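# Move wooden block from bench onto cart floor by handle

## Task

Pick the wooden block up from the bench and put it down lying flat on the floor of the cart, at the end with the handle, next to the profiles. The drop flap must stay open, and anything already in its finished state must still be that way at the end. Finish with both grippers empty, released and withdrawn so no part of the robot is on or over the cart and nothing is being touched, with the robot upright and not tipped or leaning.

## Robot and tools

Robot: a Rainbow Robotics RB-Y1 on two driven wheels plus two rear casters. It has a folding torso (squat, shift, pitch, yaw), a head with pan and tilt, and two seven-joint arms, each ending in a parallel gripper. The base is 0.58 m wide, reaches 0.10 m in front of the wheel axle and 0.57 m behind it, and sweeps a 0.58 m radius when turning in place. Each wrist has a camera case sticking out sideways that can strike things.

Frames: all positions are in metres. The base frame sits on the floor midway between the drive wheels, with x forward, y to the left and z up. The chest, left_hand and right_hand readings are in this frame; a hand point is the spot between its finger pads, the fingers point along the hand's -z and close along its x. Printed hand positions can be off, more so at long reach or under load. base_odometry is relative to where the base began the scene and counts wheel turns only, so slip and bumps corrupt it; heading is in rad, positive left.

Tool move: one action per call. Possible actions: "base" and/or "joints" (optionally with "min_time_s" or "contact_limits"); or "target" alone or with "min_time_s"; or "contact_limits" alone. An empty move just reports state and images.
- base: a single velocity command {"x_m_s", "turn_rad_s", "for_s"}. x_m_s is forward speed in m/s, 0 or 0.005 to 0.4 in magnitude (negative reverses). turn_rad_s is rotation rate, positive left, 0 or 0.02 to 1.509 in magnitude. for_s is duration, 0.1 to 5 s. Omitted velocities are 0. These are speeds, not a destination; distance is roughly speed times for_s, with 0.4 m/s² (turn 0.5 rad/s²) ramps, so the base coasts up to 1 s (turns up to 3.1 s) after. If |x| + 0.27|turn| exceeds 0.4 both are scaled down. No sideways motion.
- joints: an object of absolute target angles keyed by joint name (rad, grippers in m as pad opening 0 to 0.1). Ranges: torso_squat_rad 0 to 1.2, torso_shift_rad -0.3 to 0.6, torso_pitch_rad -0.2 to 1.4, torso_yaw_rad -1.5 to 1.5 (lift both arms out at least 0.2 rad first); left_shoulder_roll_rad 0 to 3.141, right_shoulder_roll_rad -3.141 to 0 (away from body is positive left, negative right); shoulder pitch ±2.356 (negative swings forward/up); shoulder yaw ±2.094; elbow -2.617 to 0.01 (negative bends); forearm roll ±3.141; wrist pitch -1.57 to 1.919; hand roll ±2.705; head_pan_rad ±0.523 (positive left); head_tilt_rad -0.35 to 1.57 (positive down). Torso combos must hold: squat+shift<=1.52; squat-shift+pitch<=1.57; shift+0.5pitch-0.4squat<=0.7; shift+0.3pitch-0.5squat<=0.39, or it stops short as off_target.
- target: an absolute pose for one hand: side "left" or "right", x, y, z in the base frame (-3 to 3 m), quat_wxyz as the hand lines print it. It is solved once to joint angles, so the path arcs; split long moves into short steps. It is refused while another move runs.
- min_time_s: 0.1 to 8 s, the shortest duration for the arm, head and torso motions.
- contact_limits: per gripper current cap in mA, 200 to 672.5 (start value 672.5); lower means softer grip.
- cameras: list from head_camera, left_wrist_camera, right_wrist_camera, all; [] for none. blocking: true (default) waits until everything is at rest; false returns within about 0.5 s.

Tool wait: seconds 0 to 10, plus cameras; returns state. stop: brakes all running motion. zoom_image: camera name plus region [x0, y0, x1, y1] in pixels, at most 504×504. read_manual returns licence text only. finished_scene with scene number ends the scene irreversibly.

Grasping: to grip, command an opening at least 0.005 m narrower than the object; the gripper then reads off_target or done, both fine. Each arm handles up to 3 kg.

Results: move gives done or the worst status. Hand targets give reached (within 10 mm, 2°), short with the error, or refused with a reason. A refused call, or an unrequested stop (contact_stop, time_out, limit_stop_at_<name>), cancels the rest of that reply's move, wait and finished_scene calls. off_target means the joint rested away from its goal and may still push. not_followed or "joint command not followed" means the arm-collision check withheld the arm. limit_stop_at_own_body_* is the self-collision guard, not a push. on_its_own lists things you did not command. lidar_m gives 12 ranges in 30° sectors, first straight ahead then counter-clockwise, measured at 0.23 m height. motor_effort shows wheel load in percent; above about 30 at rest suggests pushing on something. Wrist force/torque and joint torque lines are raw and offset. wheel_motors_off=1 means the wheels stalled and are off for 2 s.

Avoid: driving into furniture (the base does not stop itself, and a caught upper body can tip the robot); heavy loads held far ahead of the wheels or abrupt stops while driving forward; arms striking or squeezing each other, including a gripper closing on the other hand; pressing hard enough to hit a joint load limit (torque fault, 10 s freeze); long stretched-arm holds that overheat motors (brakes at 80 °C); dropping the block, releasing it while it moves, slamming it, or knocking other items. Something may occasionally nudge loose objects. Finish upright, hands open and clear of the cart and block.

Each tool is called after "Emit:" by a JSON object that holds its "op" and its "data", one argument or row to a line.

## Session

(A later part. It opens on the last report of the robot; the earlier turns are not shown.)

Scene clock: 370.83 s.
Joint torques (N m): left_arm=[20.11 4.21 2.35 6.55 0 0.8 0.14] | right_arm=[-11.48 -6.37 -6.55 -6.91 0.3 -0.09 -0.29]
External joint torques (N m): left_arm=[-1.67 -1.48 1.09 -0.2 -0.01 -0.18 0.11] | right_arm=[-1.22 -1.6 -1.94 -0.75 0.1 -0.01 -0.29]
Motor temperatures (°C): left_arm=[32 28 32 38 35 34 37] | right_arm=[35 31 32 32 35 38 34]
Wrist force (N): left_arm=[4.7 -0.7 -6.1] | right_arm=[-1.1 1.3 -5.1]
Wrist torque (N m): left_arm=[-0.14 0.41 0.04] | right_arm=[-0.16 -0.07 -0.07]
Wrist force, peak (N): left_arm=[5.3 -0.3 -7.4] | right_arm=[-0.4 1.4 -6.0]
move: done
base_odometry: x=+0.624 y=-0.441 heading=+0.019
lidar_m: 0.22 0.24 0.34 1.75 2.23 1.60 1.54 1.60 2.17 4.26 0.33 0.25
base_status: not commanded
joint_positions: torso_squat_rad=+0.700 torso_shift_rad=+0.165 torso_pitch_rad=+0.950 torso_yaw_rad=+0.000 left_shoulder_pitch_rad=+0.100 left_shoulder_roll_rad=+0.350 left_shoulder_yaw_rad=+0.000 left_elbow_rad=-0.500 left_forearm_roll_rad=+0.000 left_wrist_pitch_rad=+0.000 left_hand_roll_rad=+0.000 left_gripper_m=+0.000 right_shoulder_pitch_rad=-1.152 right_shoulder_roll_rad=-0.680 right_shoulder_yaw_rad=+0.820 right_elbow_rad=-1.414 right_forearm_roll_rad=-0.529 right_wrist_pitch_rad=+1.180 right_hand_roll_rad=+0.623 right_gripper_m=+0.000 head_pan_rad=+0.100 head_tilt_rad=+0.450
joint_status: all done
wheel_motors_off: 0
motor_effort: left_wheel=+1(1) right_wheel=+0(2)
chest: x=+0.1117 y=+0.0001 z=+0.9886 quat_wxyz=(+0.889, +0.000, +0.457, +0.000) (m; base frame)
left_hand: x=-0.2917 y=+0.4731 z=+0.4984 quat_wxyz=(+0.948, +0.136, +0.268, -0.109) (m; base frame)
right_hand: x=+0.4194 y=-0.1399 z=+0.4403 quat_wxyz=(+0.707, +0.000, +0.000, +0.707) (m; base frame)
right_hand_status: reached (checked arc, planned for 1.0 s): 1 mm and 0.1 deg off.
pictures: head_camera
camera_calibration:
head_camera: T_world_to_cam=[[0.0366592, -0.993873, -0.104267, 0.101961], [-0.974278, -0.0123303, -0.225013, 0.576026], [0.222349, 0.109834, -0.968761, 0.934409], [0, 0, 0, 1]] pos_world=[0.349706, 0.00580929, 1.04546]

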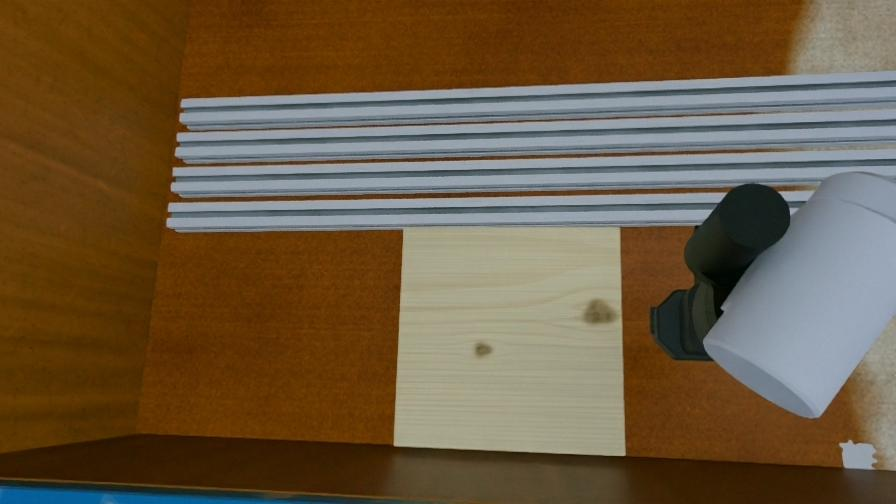

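Emit:
{"op": "move", "data": {
  "joints": {"torso_squat_rad":0.86,"torso_shift_rad":0.25},
  "min_time_s": 1,
  "cameras": []
}}

Emit:
{"op": "move", "data": {
  "target": {"side":"right","x":0.42,"y":-0.125,"z":0.325,"quat_wxyz":[0.7071,0,0,0.7071]},
  "min_time_s": 1,
  "cameras": ["head_camera","right_wrist_camera"]
}}

Emit:
{"op": "move", "data": {
  "target": {"side":"right","x":0.42,"y":-0.06,"z":0.325,"quat_wxyz":[0.7071,0,0,0.7071]},
  "min_time_s": 1.5,
  "cameras": ["head_camera"]
}}

Scene clock: 374.30 s.
Joint torques (N m): left_arm=[20.09 4.41 2.36 6.67 -0.01 0.78 0.15] | right_arm=[-10.68 -5.87 -5.43 -6.89 0.28 -0.05 -0.31]
External joint torques (N m): left_arm=[-1.7 -1.27 1.1 -0.08 -0.02 -0.2 0.12] | right_arm=[-0.43 -1.1 -0.82 -0.72 0.07 0.03 -0.31]
Motor temperatures (°C): left_arm=[32 28 31 38 35 33 37] | right_arm=[35 31 32 32 35 38 34]
Wrist force (N): left_arm=[5.1 -1.2 -6.9] | right_arm=[-0.4 1.7 -5.1]
Wrist torque (N m): left_arm=[-0.09 0.47 0.05] | right_arm=[-0.16 0.06 -0.01]
Wrist force, peak (N): left_arm=[5.2 -0.7 -7.7] | right_arm=[-0.6 1.7 -5.8]
move: done
base_odometry: x=+0.624 y=-0.441 heading=+0.019
lidar_m: 0.22 0.23 0.32 1.75 2.24 1.61 1.54 1.62 2.16 4.26 0.35 0.24
base_status: not commanded
joint_positions: torso_squat_rad=+0.860 torso_shift_rad=+0.250 torso_pitch_rad=+0.950 torso_yaw_rad=+0.000 left_shoulder_pitch_rad=+0.100 left_shoulder_roll_rad=+0.350 left_shoulder_yaw_rad=+0.000 left_elbow_rad=-0.500 left_forearm_roll_rad=+0.000 left_wrist_pitch_rad=+0.000 left_hand_roll_rad=+0.000 left_gripper_m=+0.000 right_shoulder_pitch_rad=-1.152 right_shoulder_roll_rad=-0.680 right_shoulder_yaw_rad=+0.819 right_elbow_rad=-1.414 right_forearm_roll_rad=-0.529 right_wrist_pitch_rad=+1.180 right_hand_roll_rad=+0.623 right_gripper_m=+0.000 head_pan_rad=+0.100 head_tilt_rad=+0.450
joint_status: all done
wheel_motors_off: 0
motor_effort: left_wheel=+0(2) right_wheel=-1(3)
chest: x=+0.1367 y=+0.0001 z=+0.9030 quat_wxyz=(+0.889, +0.000, +0.457, +0.000) (m; base frame)
left_hand: x=-0.2666 y=+0.4731 z=+0.4128 quat_wxyz=(+0.948, +0.136, +0.268, -0.109) (m; base frame)
right_hand: x=+0.4445 y=-0.1400 z=+0.3547 quat_wxyz=(+0.707, +0.000, +0.000, +0.707) (m; base frame)
pictures: none
No camera images: "cameras" was empty.

Scene clock: 375.63 s.
Joint torques (N m): left_arm=[20.32 4.04 2.77 6.87 0.09 0.82 0.05] | right_arm=[-8.46 -1.59 -2.84 -5.88 0.27 -0.13 -0.22]
External joint torques (N m): left_arm=[-1.47 -1.64 1.51 0.12 0.08 -0.17 0.01] | right_arm=[0.99 1.77 0.95 0.21 0.06 -0.05 -0.22]
Motor temperatures (°C): left_arm=[32 28 31 38 35 33 37] | right_arm=[35 30 32 32 35 38 34]
Wrist force (N): left_arm=[4.9 -0.5 -7.1] | right_arm=[-0.7 1.2 -5.1]
Wrist torque (N m): left_arm=[-0.16 0.49 0.08] | right_arm=[-0.14 0.06 -0.07]
Wrist force, peak (N): left_arm=[5.1 -1.7 -7.0] | right_arm=[-1.0 1.3 -5.8]
move: done
base_odometry: x=+0.624 y=-0.441 heading=+0.019
lidar_m: 0.23 0.23 0.33 1.75 2.21 1.61 1.53 1.61 2.18 4.26 0.34 0.23
base_status: not commanded
joint_positions: torso_squat_rad=+0.860 torso_shift_rad=+0.250 torso_pitch_rad=+0.950 torso_yaw_rad=+0.000 left_shoulder_pitch_rad=+0.100 left_shoulder_roll_rad=+0.350 left_shoulder_yaw_rad=+0.000 left_elbow_rad=-0.500 left_forearm_roll_rad=+0.000 left_wrist_pitch_rad=+0.000 left_hand_roll_rad=+0.000 left_gripper_m=+0.000 right_shoulder_pitch_rad=-1.130 right_shoulder_roll_rad=-0.601 right_shoulder_yaw_rad=+0.863 right_elbow_rad=-1.313 right_forearm_roll_rad=-0.457 right_wrist_pitch_rad=+1.101 right_hand_roll_rad=+0.591 right_gripper_m=+0.000 head_pan_rad=+0.100 head_tilt_rad=+0.450
joint_status: all done
wheel_motors_off: 0
motor_effort: left_wheel=+0(2) right_wheel=-1(3)
chest: x=+0.1367 y=+0.0001 z=+0.9030 quat_wxyz=(+0.889, +0.000, +0.457, +0.000) (m; base frame)
left_hand: x=-0.2666 y=+0.4731 z=+0.4128 quat_wxyz=(+0.948, +0.136, +0.268, -0.109) (m; base frame)
right_hand: x=+0.4200 y=-0.1253 z=+0.3258 quat_wxyz=(+0.707, +0.000, +0.000, +0.707) (m; base frame)
right_hand_status: reached (checked arc, planned for 1.0 s): 1 mm and 0.0 deg off.
pictures: head_camera, right_wrist_camera
camera_calibration:
head_camera: T_world_to_cam=[[0.0366616, -0.993873, -0.104271, 0.0921079], [-0.974299, -0.0123425, -0.224919, 0.581114], [0.222254, 0.109837, -0.968782, 0.845862], [0, 0, 0, 1]] pos_world=[0.374806, 0.00580925, 0.959764]
right_wrist_camera: T_world_to_cam=[[0.0291377, -0.999235, -0.0260845, -0.130167], [-0.861706, -0.0383351, 0.505958, 0.219345], [-0.506571, 0.00773464, -0.862163, 0.566833], [0, 0, 0, 1]] pos_world=[0.479945, -0.126043, 0.374328]

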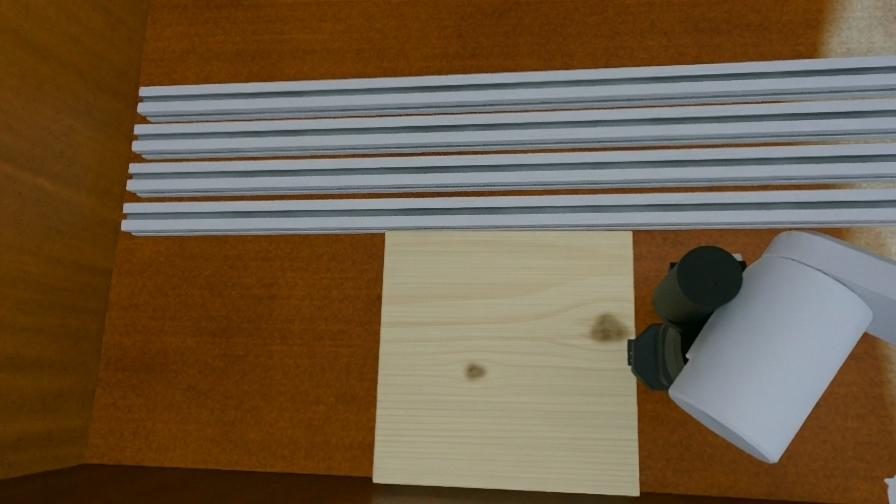

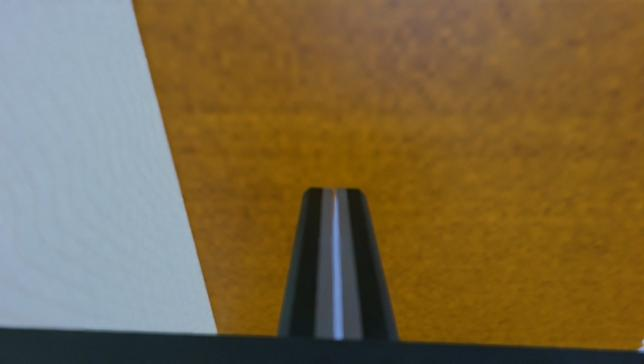

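Scene clock: 377.47 s.
Joint torques (N m): left_arm=[20.32 4.48 2.44 6.59 0.11 0.81 0.16] | right_arm=[-15.43 6.47 -2.64 -9.12 -0.16 -1.33 -0.36]
External joint torques (N m): left_arm=[-1.46 -1.2 1.18 -0.16 0.1 -0.18 0.13] | right_arm=[-4.58 6.51 0.49 -2.72 -0.37 -1.25 -0.36]
Motor temperatures (°C): left_arm=[32 28 31 38 35 33 37] | right_arm=[34 30 31 32 35 37 34]
Wrist force (N): left_arm=[5.0 -0.6 -6.8] | right_arm=[-7.0 3.3 -6.7]
Wrist torque (N m): left_arm=[-0.13 0.41 0.07] | right_arm=[-0.23 -0.05 -0.01]
Wrist force, peak (N): left_arm=[5.3 -1.2 -7.6] | right_arm=[-17.6 -0.2 2.4]
move: done
base_odometry: x=+0.624 y=-0.441 heading=+0.019
lidar_m: 0.22 0.24 0.33 1.76 2.22 1.61 1.54 1.61 2.18 4.27 0.34 0.24
base_status: not commanded
joint_positions: torso_squat_rad=+0.860 torso_shift_rad=+0.250 torso_pitch_rad=+0.950 torso_yaw_rad=+0.000 left_shoulder_pitch_rad=+0.100 left_shoulder_roll_rad=+0.350 left_shoulder_yaw_rad=+0.000 left_elbow_rad=-0.500 left_forearm_roll_rad=+0.000 left_wrist_pitch_rad=+0.000 left_hand_roll_rad=+0.000 left_gripper_m=+0.000 right_shoulder_pitch_rad=-1.220 right_shoulder_roll_rad=-0.426 right_shoulder_yaw_rad=+0.897 right_elbow_rad=-1.170 right_forearm_roll_rad=-0.399 right_wrist_pitch_rad=+1.134 right_hand_roll_rad=+0.534 right_gripper_m=+0.000 head_pan_rad=+0.100 head_tilt_rad=+0.450
joint_status: all done
wheel_motors_off: 0
motor_effort: left_wheel=-2(3) right_wheel=+2(4)
chest: x=+0.1367 y=+0.0000 z=+0.9030 quat_wxyz=(+0.889, +0.000, +0.457, +0.000) (m; base frame)
left_hand: x=-0.2666 y=+0.4731 z=+0.4128 quat_wxyz=(+0.948, +0.136, +0.268, -0.109) (m; base frame)
right_hand: x=+0.4197 y=-0.0616 z=+0.3246 quat_wxyz=(+0.708, -0.001, +0.001, +0.707) (m; base frame)
right_hand_status: reached (checked arc, planned for 1.5 s): 2 mm and 0.2 deg off.
pictures: head_camera
camera_calibration:
head_camera: T_world_to_cam=[[0.0365739, -0.993875, -0.104285, 0.0920663], [-0.974281, -0.0122437, -0.225003, 0.581209], [0.222348, 0.109833, -0.968761, 0.845914], [0, 0, 0, 1]] pos_world=[0.374806, 0.00570955, 0.959863]

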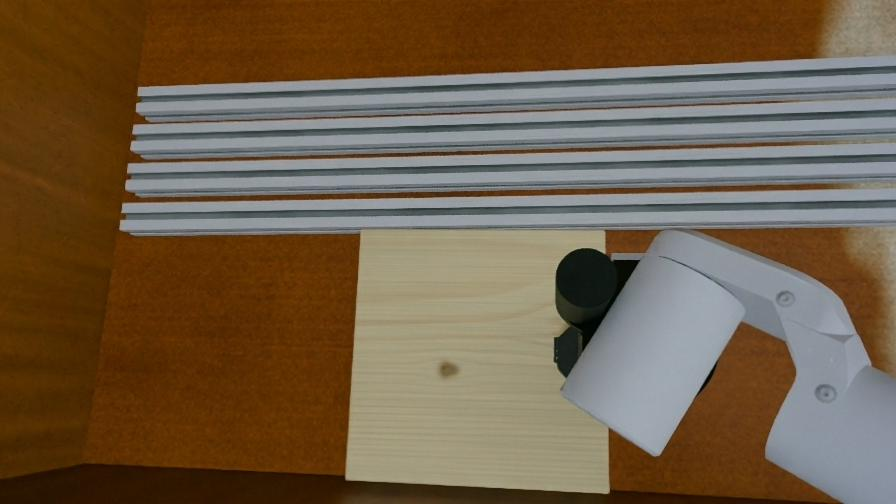

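Emit:
{"op": "move", "data": {
  "target": {"side":"right","x":0.42,"y":-0.01,"z":0.327,"quat_wxyz":[0.7071,0,0,0.7071]},
  "min_time_s": 1.5,
  "cameras": ["head_camera"]
}}

Emit:
{"op": "move", "data": {
  "target": {"side":"right","x":0.42,"y":0.04,"z":0.328,"quat_wxyz":[0.7071,0,0,0.7071]},
  "min_time_s": 1.5,
  "cameras": ["head_camera"]
}}

Scene clock: 380.73 s.
Joint torques (N m): left_arm=[20.15 4.28 2.53 6.69 0.02 0.82 0.08] | right_arm=[-16.69 9.27 -1.88 -9.42 -0.13 -1.61 -0.38]
External joint torques (N m): left_arm=[-1.63 -1.41 1.27 -0.05 0.01 -0.17 0.05] | right_arm=[-4.69 6.75 0.7 -2.94 -0.34 -1.53 -0.38]
Motor temperatures (°C): left_arm=[32 28 31 37 35 33 37] | right_arm=[34 30 31 32 35 37 34]
Wrist force (N): left_arm=[3.8 -0.2 -6.6] | right_arm=[-7.1 2.5 -7.3]
Wrist torque (N m): left_arm=[-0.13 0.30 0.08] | right_arm=[-0.18 -0.05 -0.03]
Wrist force, peak (N): left_arm=[5.3 0.0 -7.8] | right_arm=[-11.2 6.4 -2.5]
move: done
base_odometry: x=+0.624 y=-0.441 heading=+0.019
lidar_m: 0.22 0.24 0.34 1.76 2.25 1.60 1.53 1.61 2.18 4.26 0.35 0.23
base_status: not commanded
joint_positions: torso_squat_rad=+0.860 torso_shift_rad=+0.250 torso_pitch_rad=+0.950 torso_yaw_rad=+0.000 left_shoulder_pitch_rad=+0.100 left_shoulder_roll_rad=+0.350 left_shoulder_yaw_rad=+0.000 left_elbow_rad=-0.500 left_forearm_roll_rad=+0.000 left_wrist_pitch_rad=+0.000 left_hand_roll_rad=+0.000 left_gripper_m=+0.000 right_shoulder_pitch_rad=-1.302 right_shoulder_roll_rad=-0.279 right_shoulder_yaw_rad=+0.915 right_elbow_rad=-1.013 right_forearm_roll_rad=-0.370 right_wrist_pitch_rad=+1.132 right_hand_roll_rad=+0.502 right_gripper_m=+0.000 head_pan_rad=+0.100 head_tilt_rad=+0.450
joint_status: all done
wheel_motors_off: 0
motor_effort: left_wheel=-2(3) right_wheel=+3(4)
chest: x=+0.1367 y=+0.0000 z=+0.9030 quat_wxyz=(+0.889, +0.000, +0.457, +0.000) (m; base frame)
left_hand: x=-0.2666 y=+0.4731 z=+0.4128 quat_wxyz=(+0.948, +0.136, +0.268, -0.109) (m; base frame)
right_hand: x=+0.4198 y=-0.0116 z=+0.3264 quat_wxyz=(+0.708, -0.001, +0.001, +0.707) (m; base frame)
right_hand_status: reached (checked arc, planned for 1.5 s): 2 mm and 0.2 deg off.
pictures: head_camera
camera_calibration:
head_camera: T_world_to_cam=[[0.0365739, -0.993875, -0.104285, 0.0920663], [-0.974281, -0.0122437, -0.225003, 0.581209], [0.222348, 0.109833, -0.968761, 0.845914], [0, 0, 0, 1]] pos_world=[0.374806, 0.00570955, 0.959863]

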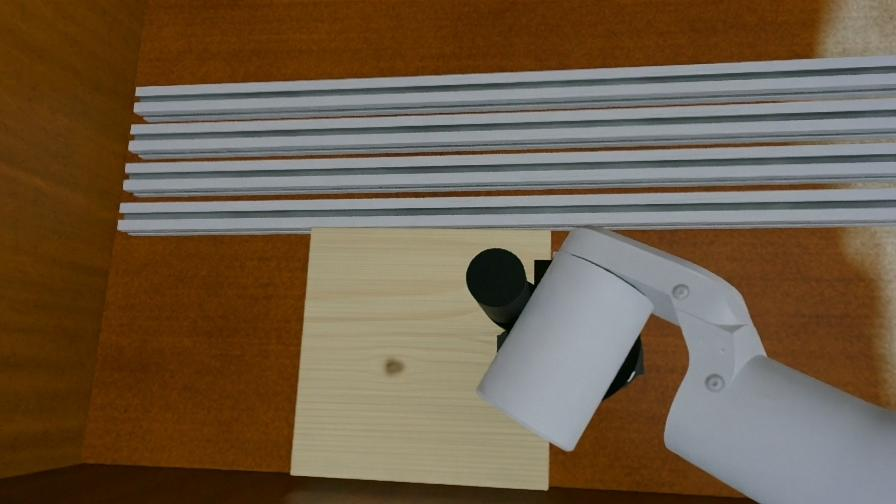

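Scene clock: 382.57 s.
Joint torques (N m): left_arm=[20.09 4.09 2.45 6.6 0.08 0.78 0.24] | right_arm=[-15.38 7.98 -0.9 -7.34 -0.27 -0.36 -0.25]
External joint torques (N m): left_arm=[-1.69 -1.59 1.19 -0.14 0.07 -0.2 0.2] | right_arm=[-2.16 2.89 0.96 -1.08 -0.47 -0.28 -0.25]
Motor temperatures (°C): left_arm=[32 28 31 37 35 33 37] | right_arm=[34 30 31 32 35 37 34]
Wrist force (N): left_arm=[4.1 0.0 -7.0] | right_arm=[-0.8 1.3 -5.5]
Wrist torque (N m): left_arm=[-0.22 0.32 0.07] | right_arm=[-0.14 0.02 -0.06]
Wrist force, peak (N): left_arm=[5.3 -0.8 -7.2] | right_arm=[-32.3 4.5 41.7]
move: done
base_odometry: x=+0.624 y=-0.441 heading=+0.019
lidar_m: 0.22 0.24 0.33 1.75 2.23 1.61 1.53 1.61 2.17 4.27 0.33 0.22
base_status: not commanded
joint_positions: torso_squat_rad=+0.860 torso_shift_rad=+0.250 torso_pitch_rad=+0.950 torso_yaw_rad=+0.000 left_shoulder_pitch_rad=+0.100 left_shoulder_roll_rad=+0.350 left_shoulder_yaw_rad=+0.000 left_elbow_rad=-0.500 left_forearm_roll_rad=+0.000 left_wrist_pitch_rad=+0.000 left_hand_roll_rad=+0.000 left_gripper_m=+0.000 right_shoulder_pitch_rad=-1.410 right_shoulder_roll_rad=-0.100 right_shoulder_yaw_rad=+0.917 right_elbow_rad=-0.757 right_forearm_roll_rad=-0.359 right_wrist_pitch_rad=+1.072 right_hand_roll_rad=+0.491 right_gripper_m=+0.000 head_pan_rad=+0.100 head_tilt_rad=+0.450
joint_status: all done
wheel_motors_off: 0
motor_effort: left_wheel=-3(6) right_wheel=+3(9)
chest: x=+0.1366 y=+0.0000 z=+0.9030 quat_wxyz=(+0.889, +0.000, +0.457, +0.000) (m; base frame)
left_hand: x=-0.2666 y=+0.4731 z=+0.4128 quat_wxyz=(+0.948, +0.136, +0.267, -0.109) (m; base frame)
right_hand: x=+0.4198 y=+0.0394 z=+0.3280 quat_wxyz=(+0.707, +0.000, +0.000, +0.707) (m; base frame)
right_hand_status: reached (checked arc, planned for 1.5 s): 1 mm and 0.1 deg off.
pictures: head_camera
camera_calibration:
head_camera: T_world_to_cam=[[0.0366056, -0.993864, -0.104371, 0.0921506], [-0.974237, -0.0122337, -0.225195, 0.581301], [0.222537, 0.109926, -0.968707, 0.845909], [0, 0, 0, 1]] pos_world=[0.374706, 0.00570935, 0.959963]

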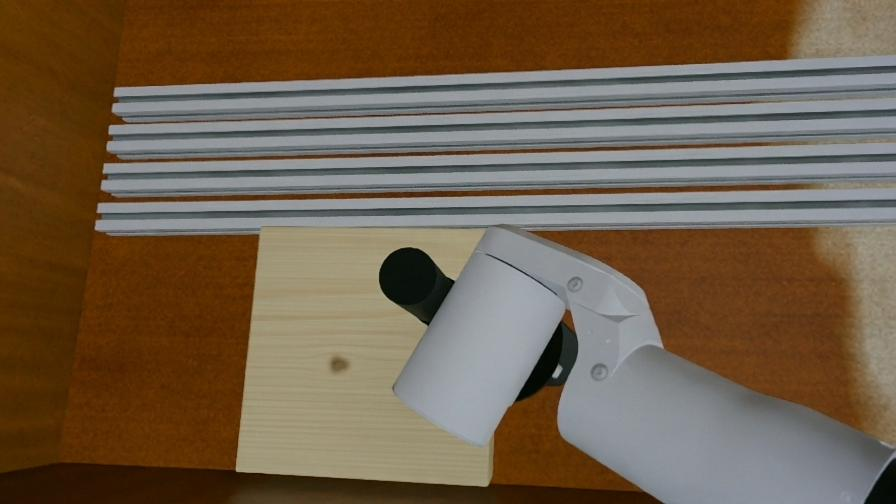

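Emit:
{"op": "move", "data": {
  "target": {"side":"right","x":0.42,"y":-0.03,"z":0.33,"quat_wxyz":[0.7071,0,0,0.7071]},
  "min_time_s": 1,
  "cameras": []
}}

Emit:
{"op": "move", "data": {
  "target": {"side":"right","x":0.42,"y":-0.12,"z":0.40,"quat_wxyz":[0.7071,0,0,0.7071]},
  "min_time_s": 1,
  "cameras": ["head_camera"]
}}

Emit:
{"op": "zoom_image", "data": {
  "camera": "head_camera",
  "region": [100, 200, 560, 500]
}}

Scene clock: 385.90 s.
Joint torques (N m): left_arm=[20.06 4.37 2.49 6.61 0.1 0.77 0.2] | right_arm=[-11.22 1.92 -4.41 -7.48 -0.06 0.03 0.17]
External joint torques (N m): left_arm=[-1.72 -1.31 1.23 -0.13 0.09 -0.21 0.16] | right_arm=[0.3 0.4 -1.56 -0.89 -0.27 0.1 0.17]
Motor temperatures (°C): left_arm=[32 28 31 37 34 33 37] | right_arm=[34 30 31 32 35 37 34]
Wrist force (N): left_arm=[4.0 -0.8 -7.2] | right_arm=[-0.1 0.9 -5.1]
Wrist torque (N m): left_arm=[-0.12 0.35 0.02] | right_arm=[-0.10 0.12 -0.09]
Wrist force, peak (N): left_arm=[5.3 -0.7 -7.4] | right_arm=[9.9 4.7 18.1]
move: done
base_odometry: x=+0.624 y=-0.441 heading=+0.019
lidar_m: 0.23 0.24 0.33 1.75 2.23 1.61 1.54 1.62 2.18 4.28 0.34 0.23
base_status: not commanded
joint_positions: torso_squat_rad=+0.860 torso_shift_rad=+0.250 torso_pitch_rad=+0.950 torso_yaw_rad=+0.000 left_shoulder_pitch_rad=+0.100 left_shoulder_roll_rad=+0.350 left_shoulder_yaw_rad=+0.000 left_elbow_rad=-0.500 left_forearm_roll_rad=+0.000 left_wrist_pitch_rad=+0.000 left_hand_roll_rad=+0.000 left_gripper_m=+0.000 right_shoulder_pitch_rad=-1.262 right_shoulder_roll_rad=-0.344 right_shoulder_yaw_rad=+0.901 right_elbow_rad=-1.110 right_forearm_roll_rad=-0.376 right_wrist_pitch_rad=+1.158 right_hand_roll_rad=+0.514 right_gripper_m=+0.000 head_pan_rad=+0.100 head_tilt_rad=+0.450
joint_status: all done
wheel_motors_off: 0
motor_effort: left_wheel=+1(4) right_wheel=-1(4)
chest: x=+0.1366 y=+0.0001 z=+0.9030 quat_wxyz=(+0.889, +0.000, +0.457, +0.000) (m; base frame)
left_hand: x=-0.2666 y=+0.4731 z=+0.4128 quat_wxyz=(+0.948, +0.136, +0.267, -0.109) (m; base frame)
right_hand: x=+0.4198 y=-0.0299 z=+0.3302 quat_wxyz=(+0.707, +0.000, +0.001, +0.707) (m; base frame)
right_hand_status: reached (checked arc, planned for 1.0 s): 0 mm and 0.1 deg off.
pictures: none
No camera images: "cameras" was empty.

Scene clock: 387.27 s.
Joint torques (N m): left_arm=[20.29 4.24 2.37 6.71 0.11 0.79 0.24] | right_arm=[-8.9 -3.23 -5.78 -7.9 0.05 -0.08 -0.23]
External joint torques (N m): left_arm=[-1.5 -1.45 1.11 -0.04 0.09 -0.19 0.21] | right_arm=[0.39 0.85 -1.07 -0.92 -0.18 0 -0.23]
Motor temperatures (°C): left_arm=[32 28 31 37 34 33 37] | right_arm=[34 30 31 32 35 37 34]
Wrist force (N): left_arm=[5.5 -1.0 -6.3] | right_arm=[-0.9 1.6 -5.7]
Wrist torque (N m): left_arm=[-0.11 0.51 0.07] | right_arm=[-0.19 -0.01 -0.06]
Wrist force, peak (N): left_arm=[5.3 -1.3 -7.3] | right_arm=[0.1 1.7 -5.8]
move: done
base_odometry: x=+0.624 y=-0.441 heading=+0.019
lidar_m: 0.22 0.23 0.34 1.75 2.24 1.62 1.54 1.61 2.17 4.26 0.34 0.24
base_status: not commanded
joint_positions: torso_squat_rad=+0.860 torso_shift_rad=+0.250 torso_pitch_rad=+0.950 torso_yaw_rad=+0.000 left_shoulder_pitch_rad=+0.100 left_shoulder_roll_rad=+0.350 left_shoulder_yaw_rad=+0.000 left_elbow_rad=-0.500 left_forearm_roll_rad=+0.000 left_wrist_pitch_rad=+0.000 left_hand_roll_rad=+0.000 left_gripper_m=+0.000 right_shoulder_pitch_rad=-1.101 right_shoulder_roll_rad=-0.716 right_shoulder_yaw_rad=+0.812 right_elbow_rad=-1.692 right_forearm_roll_rad=-0.483 right_wrist_pitch_rad=+1.367 right_hand_roll_rad=+0.502 right_gripper_m=+0.000 head_pan_rad=+0.100 head_tilt_rad=+0.450
joint_status: all done
wheel_motors_off: 0
motor_effort: left_wheel=+1(3) right_wheel=-1(3)
chest: x=+0.1366 y=+0.0001 z=+0.9030 quat_wxyz=(+0.889, +0.000, +0.457, +0.000) (m; base frame)
left_hand: x=-0.2666 y=+0.4731 z=+0.4128 quat_wxyz=(+0.948, +0.136, +0.267, -0.109) (m; base frame)
right_hand: x=+0.4199 y=-0.1201 z=+0.3999 quat_wxyz=(+0.707, +0.000, +0.000, +0.707) (m; base frame)
right_hand_status: reached (checked arc, planned for 1.0 s): 0 mm and 0.0 deg off.
pictures: head_camera
camera_calibration:
head_camera: T_world_to_cam=[[0.0367026, -0.993863, -0.104351, 0.0921829], [-0.974233, -0.0123321, -0.225207, 0.58129], [0.222538, 0.109927, -0.968707, 0.8458], [0, 0, 0, 1]] pos_world=[0.374706, 0.00580906, 0.959863]

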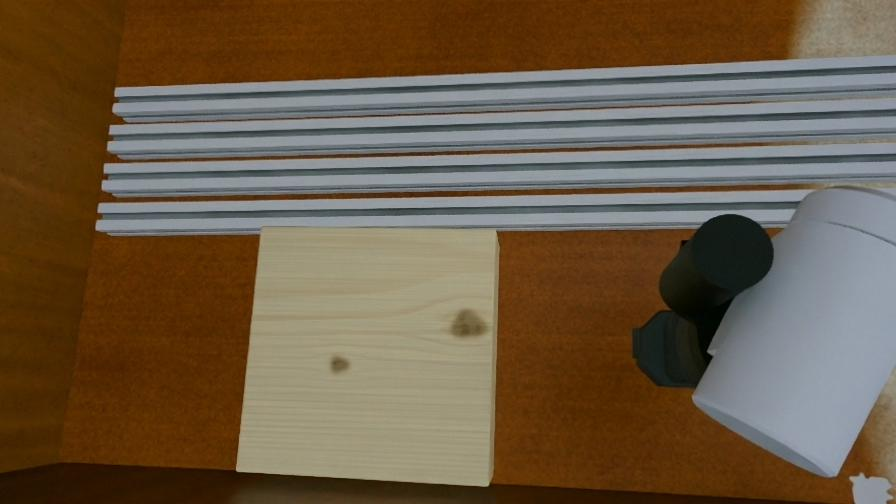

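Scaled by 1.096 from the camera's 896x504 image, which has a finer 1280x720 frame.

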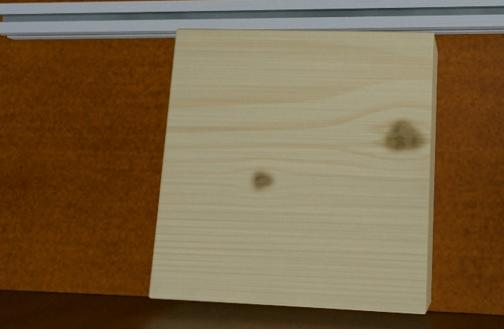

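Emit:
{"op": "move", "data": {
  "joints": {"torso_squat_rad":0.2,"torso_shift_rad":0.1,"torso_pitch_rad":0.6},
  "min_time_s": 2.5,
  "cameras": []
}}

Emit:
{"op": "move", "data": {
  "base": {"x_m_s":-0.2,"for_s":2.5},
  "joints": {"head_tilt_rad":0.4},
  "cameras": ["head_camera"]
}}

Scene clock: 391.93 s.
Joint torques (N m): left_arm=[12.51 6.56 3.23 3.38 0.03 0.06 0.07] | right_arm=[-15.21 -5.4 -7.53 -6.7 0.61 -0.4 -0.19]
External joint torques (N m): left_arm=[-1.5 -1.53 1.52 -0.07 0 -0.28 0.05] | right_arm=[0.16 0.52 -0.02 -0.61 -0.17 0 -0.18]
Motor temperatures (°C): left_arm=[32 28 31 37 34 33 37] | right_arm=[34 30 31 32 35 37 34]
Wrist force (N): left_arm=[2.6 -0.8 -7.1] | right_arm=[-0.3 3.6 -6.0]
Wrist torque (N m): left_arm=[-0.15 0.30 0.07] | right_arm=[-0.26 0.06 -0.09]
Wrist force, peak (N): left_arm=[5.0 -0.4 -7.5] | right_arm=[-0.3 3.6 -6.0]
move: done
base_odometry: x=+0.624 y=-0.441 heading=+0.019
lidar_m: 0.22 0.24 0.32 1.76 2.22 1.62 1.53 1.61 2.18 4.27 0.34 0.24
base_status: not commanded
joint_positions: torso_squat_rad=+0.200 torso_shift_rad=+0.100 torso_pitch_rad=+0.600 torso_yaw_rad=+0.000 left_shoulder_pitch_rad=+0.100 left_shoulder_roll_rad=+0.350 left_shoulder_yaw_rad=+0.000 left_elbow_rad=-0.500 left_forearm_roll_rad=+0.000 left_wrist_pitch_rad=+0.000 left_hand_roll_rad=+0.000 left_gripper_m=+0.000 right_shoulder_pitch_rad=-1.101 right_shoulder_roll_rad=-0.716 right_shoulder_yaw_rad=+0.812 right_elbow_rad=-1.693 right_forearm_roll_rad=-0.483 right_wrist_pitch_rad=+1.367 right_hand_roll_rad=+0.502 right_gripper_m=+0.000 head_pan_rad=+0.100 head_tilt_rad=+0.450
joint_status: all done
wheel_motors_off: 0
motor_effort: left_wheel=+1(3) right_wheel=+2(3)
chest: x=+0.0152 y=+0.0001 z=+1.2185 quat_wxyz=(+0.955, +0.000, +0.296, +0.000) (m; base frame)
left_hand: x=-0.1956 y=+0.4731 z=+0.6197 quat_wxyz=(+0.980, +0.153, +0.098, -0.084) (m; base frame)
right_hand: x=+0.4538 y=-0.1200 z=+0.8431 quat_wxyz=(+0.696, -0.123, -0.123, +0.696) (m; base frame)
pictures: none
No camera images: "cameras" was empty.

Scene clock: 395.50 s.
Joint torques (N m): left_arm=[12.48 6.3 3.05 3.47 0.12 0.08 0.18] | right_arm=[-15.78 -5.25 -7.67 -6.78 0.7 -0.41 -0.21]
External joint torques (N m): left_arm=[-1.52 -1.79 1.34 0.02 0.09 -0.25 0.16] | right_arm=[-0.41 0.67 -0.16 -0.69 -0.08 -0.02 -0.21]
Motor temperatures (°C): left_arm=[32 28 31 37 34 33 37] | right_arm=[34 30 31 32 35 37 34]
Wrist force (N): left_arm=[2.4 -1.5 -7.2] | right_arm=[-0.7 3.2 -5.2]
Wrist torque (N m): left_arm=[-0.08 0.26 0.06] | right_arm=[-0.24 0.04 -0.07]
Wrist force, peak (N): left_arm=[3.1 -0.7 -8.0] | right_arm=[-0.6 3.8 -5.6]
move: done
base_odometry: x=+0.124 y=-0.451 heading=+0.018
lidar_m: 0.73 0.77 1.33 4.33 1.51 1.08 1.04 1.09 1.49 3.89 2.20 0.76
base_status: done (sent for 2.5 of 2.5 s)
joint_positions: torso_squat_rad=+0.200 torso_shift_rad=+0.100 torso_pitch_rad=+0.600 torso_yaw_rad=+0.000 left_shoulder_pitch_rad=+0.100 left_shoulder_roll_rad=+0.350 left_shoulder_yaw_rad=+0.000 left_elbow_rad=-0.500 left_forearm_roll_rad=+0.000 left_wrist_pitch_rad=+0.000 left_hand_roll_rad=+0.000 left_gripper_m=+0.000 right_shoulder_pitch_rad=-1.101 right_shoulder_roll_rad=-0.716 right_shoulder_yaw_rad=+0.812 right_elbow_rad=-1.693 right_forearm_roll_rad=-0.483 right_wrist_pitch_rad=+1.367 right_hand_roll_rad=+0.502 right_gripper_m=+0.000 head_pan_rad=+0.100 head_tilt_rad=+0.400
joint_status: all done
wheel_motors_off: 0
motor_effort: left_wheel=-9(22) right_wheel=+9(32)
chest: x=+0.0152 y=+0.0001 z=+1.2185 quat_wxyz=(+0.955, +0.000, +0.296, +0.000) (m; base frame)
left_hand: x=-0.1956 y=+0.4731 z=+0.6197 quat_wxyz=(+0.980, +0.153, +0.098, -0.084) (m; base frame)
right_hand: x=+0.4538 y=-0.1200 z=+0.8430 quat_wxyz=(+0.696, -0.123, -0.123, +0.696) (m; base frame)
pictures: head_camera
camera_calibration:
head_camera: T_world_to_cam=[[0.0717578, -0.993705, -0.0860298, 0.106647], [-0.809911, -0.00770932, -0.586502, 0.974327], [0.582147, 0.111763, -0.805366, 0.964264], [0, 0, 0, 1]] pos_world=[0.220122, 0.00571824, 1.3572]

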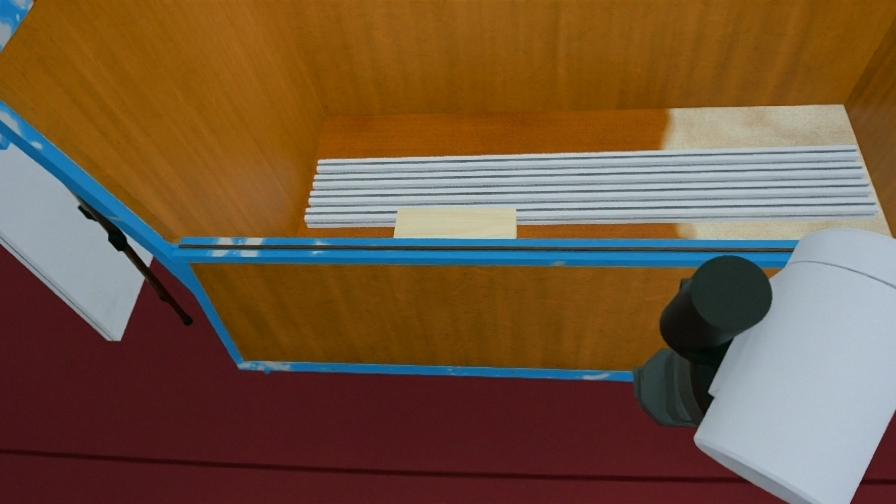

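Emit:
{"op": "move", "data": {
  "joints": {"torso_pitch_rad":0.1,"torso_shift_rad":0},
  "cameras": []
}}

Emit:
{"op": "finished_scene", "data": {
  "scene": 2
}}

Scene clock: 398.67 s.
Joint torques (N m): left_arm=[-0.17 8 2.98 -1.9 0.06 -0.81 0.09] | right_arm=[-21.47 -6.82 -9.67 -3.92 1.19 -0.84 -0.21]
External joint torques (N m): left_arm=[-0.39 -1.76 0.99 -0.03 0.02 -0.17 0.1] | right_arm=[-0.78 0.45 0.21 -0.35 -0.21 -0.09 -0.2]
Motor temperatures (°C): left_arm=[32 28 31 37 34 33 37] | right_arm=[34 30 31 31 35 37 34]
Wrist force (N): left_arm=[-1.1 -2.0 -7.2] | right_arm=[-0.6 5.8 -3.4]
Wrist torque (N m): left_arm=[0.01 0.03 0.10] | right_arm=[-0.35 0.04 -0.10]
Wrist force, peak (N): left_arm=[2.0 -0.9 -8.5] | right_arm=[-1.0 6.1 -3.5]
move: done
base_odometry: x=+0.124 y=-0.451 heading=+0.018
lidar_m: 0.73 0.76 1.32 4.34 1.51 1.08 1.04 1.09 1.48 3.89 2.20 0.77
base_status: not commanded
joint_positions: torso_squat_rad=+0.200 torso_shift_rad=+0.000 torso_pitch_rad=+0.100 torso_yaw_rad=+0.000 left_shoulder_pitch_rad=+0.100 left_shoulder_roll_rad=+0.350 left_shoulder_yaw_rad=+0.000 left_elbow_rad=-0.500 left_forearm_roll_rad=+0.000 left_wrist_pitch_rad=+0.000 left_hand_roll_rad=+0.000 left_gripper_m=+0.000 right_shoulder_pitch_rad=-1.101 right_shoulder_roll_rad=-0.716 right_shoulder_yaw_rad=+0.812 right_elbow_rad=-1.693 right_forearm_roll_rad=-0.483 right_wrist_pitch_rad=+1.367 right_hand_roll_rad=+0.502 right_gripper_m=+0.000 head_pan_rad=+0.100 head_tilt_rad=+0.400
joint_status: all done
wheel_motors_off: 0
motor_effort: left_wheel=-10(11) right_wheel=+13(15)
chest: x=-0.1971 y=+0.0001 z=+1.2744 quat_wxyz=(+0.999, +0.000, +0.050, +0.000) (m; base frame)
left_hand: x=-0.0949 y=+0.4731 z=+0.6479 quat_wxyz=(+0.974, +0.169, -0.147, -0.043) (m; base frame)
right_hand: x=+0.3678 y=-0.1200 z=+1.1552 quat_wxyz=(+0.644, -0.292, -0.291, +0.644) (m; base frame)
pictures: none
No camera images: "cameras" was empty.

The scene is finished: the task was done.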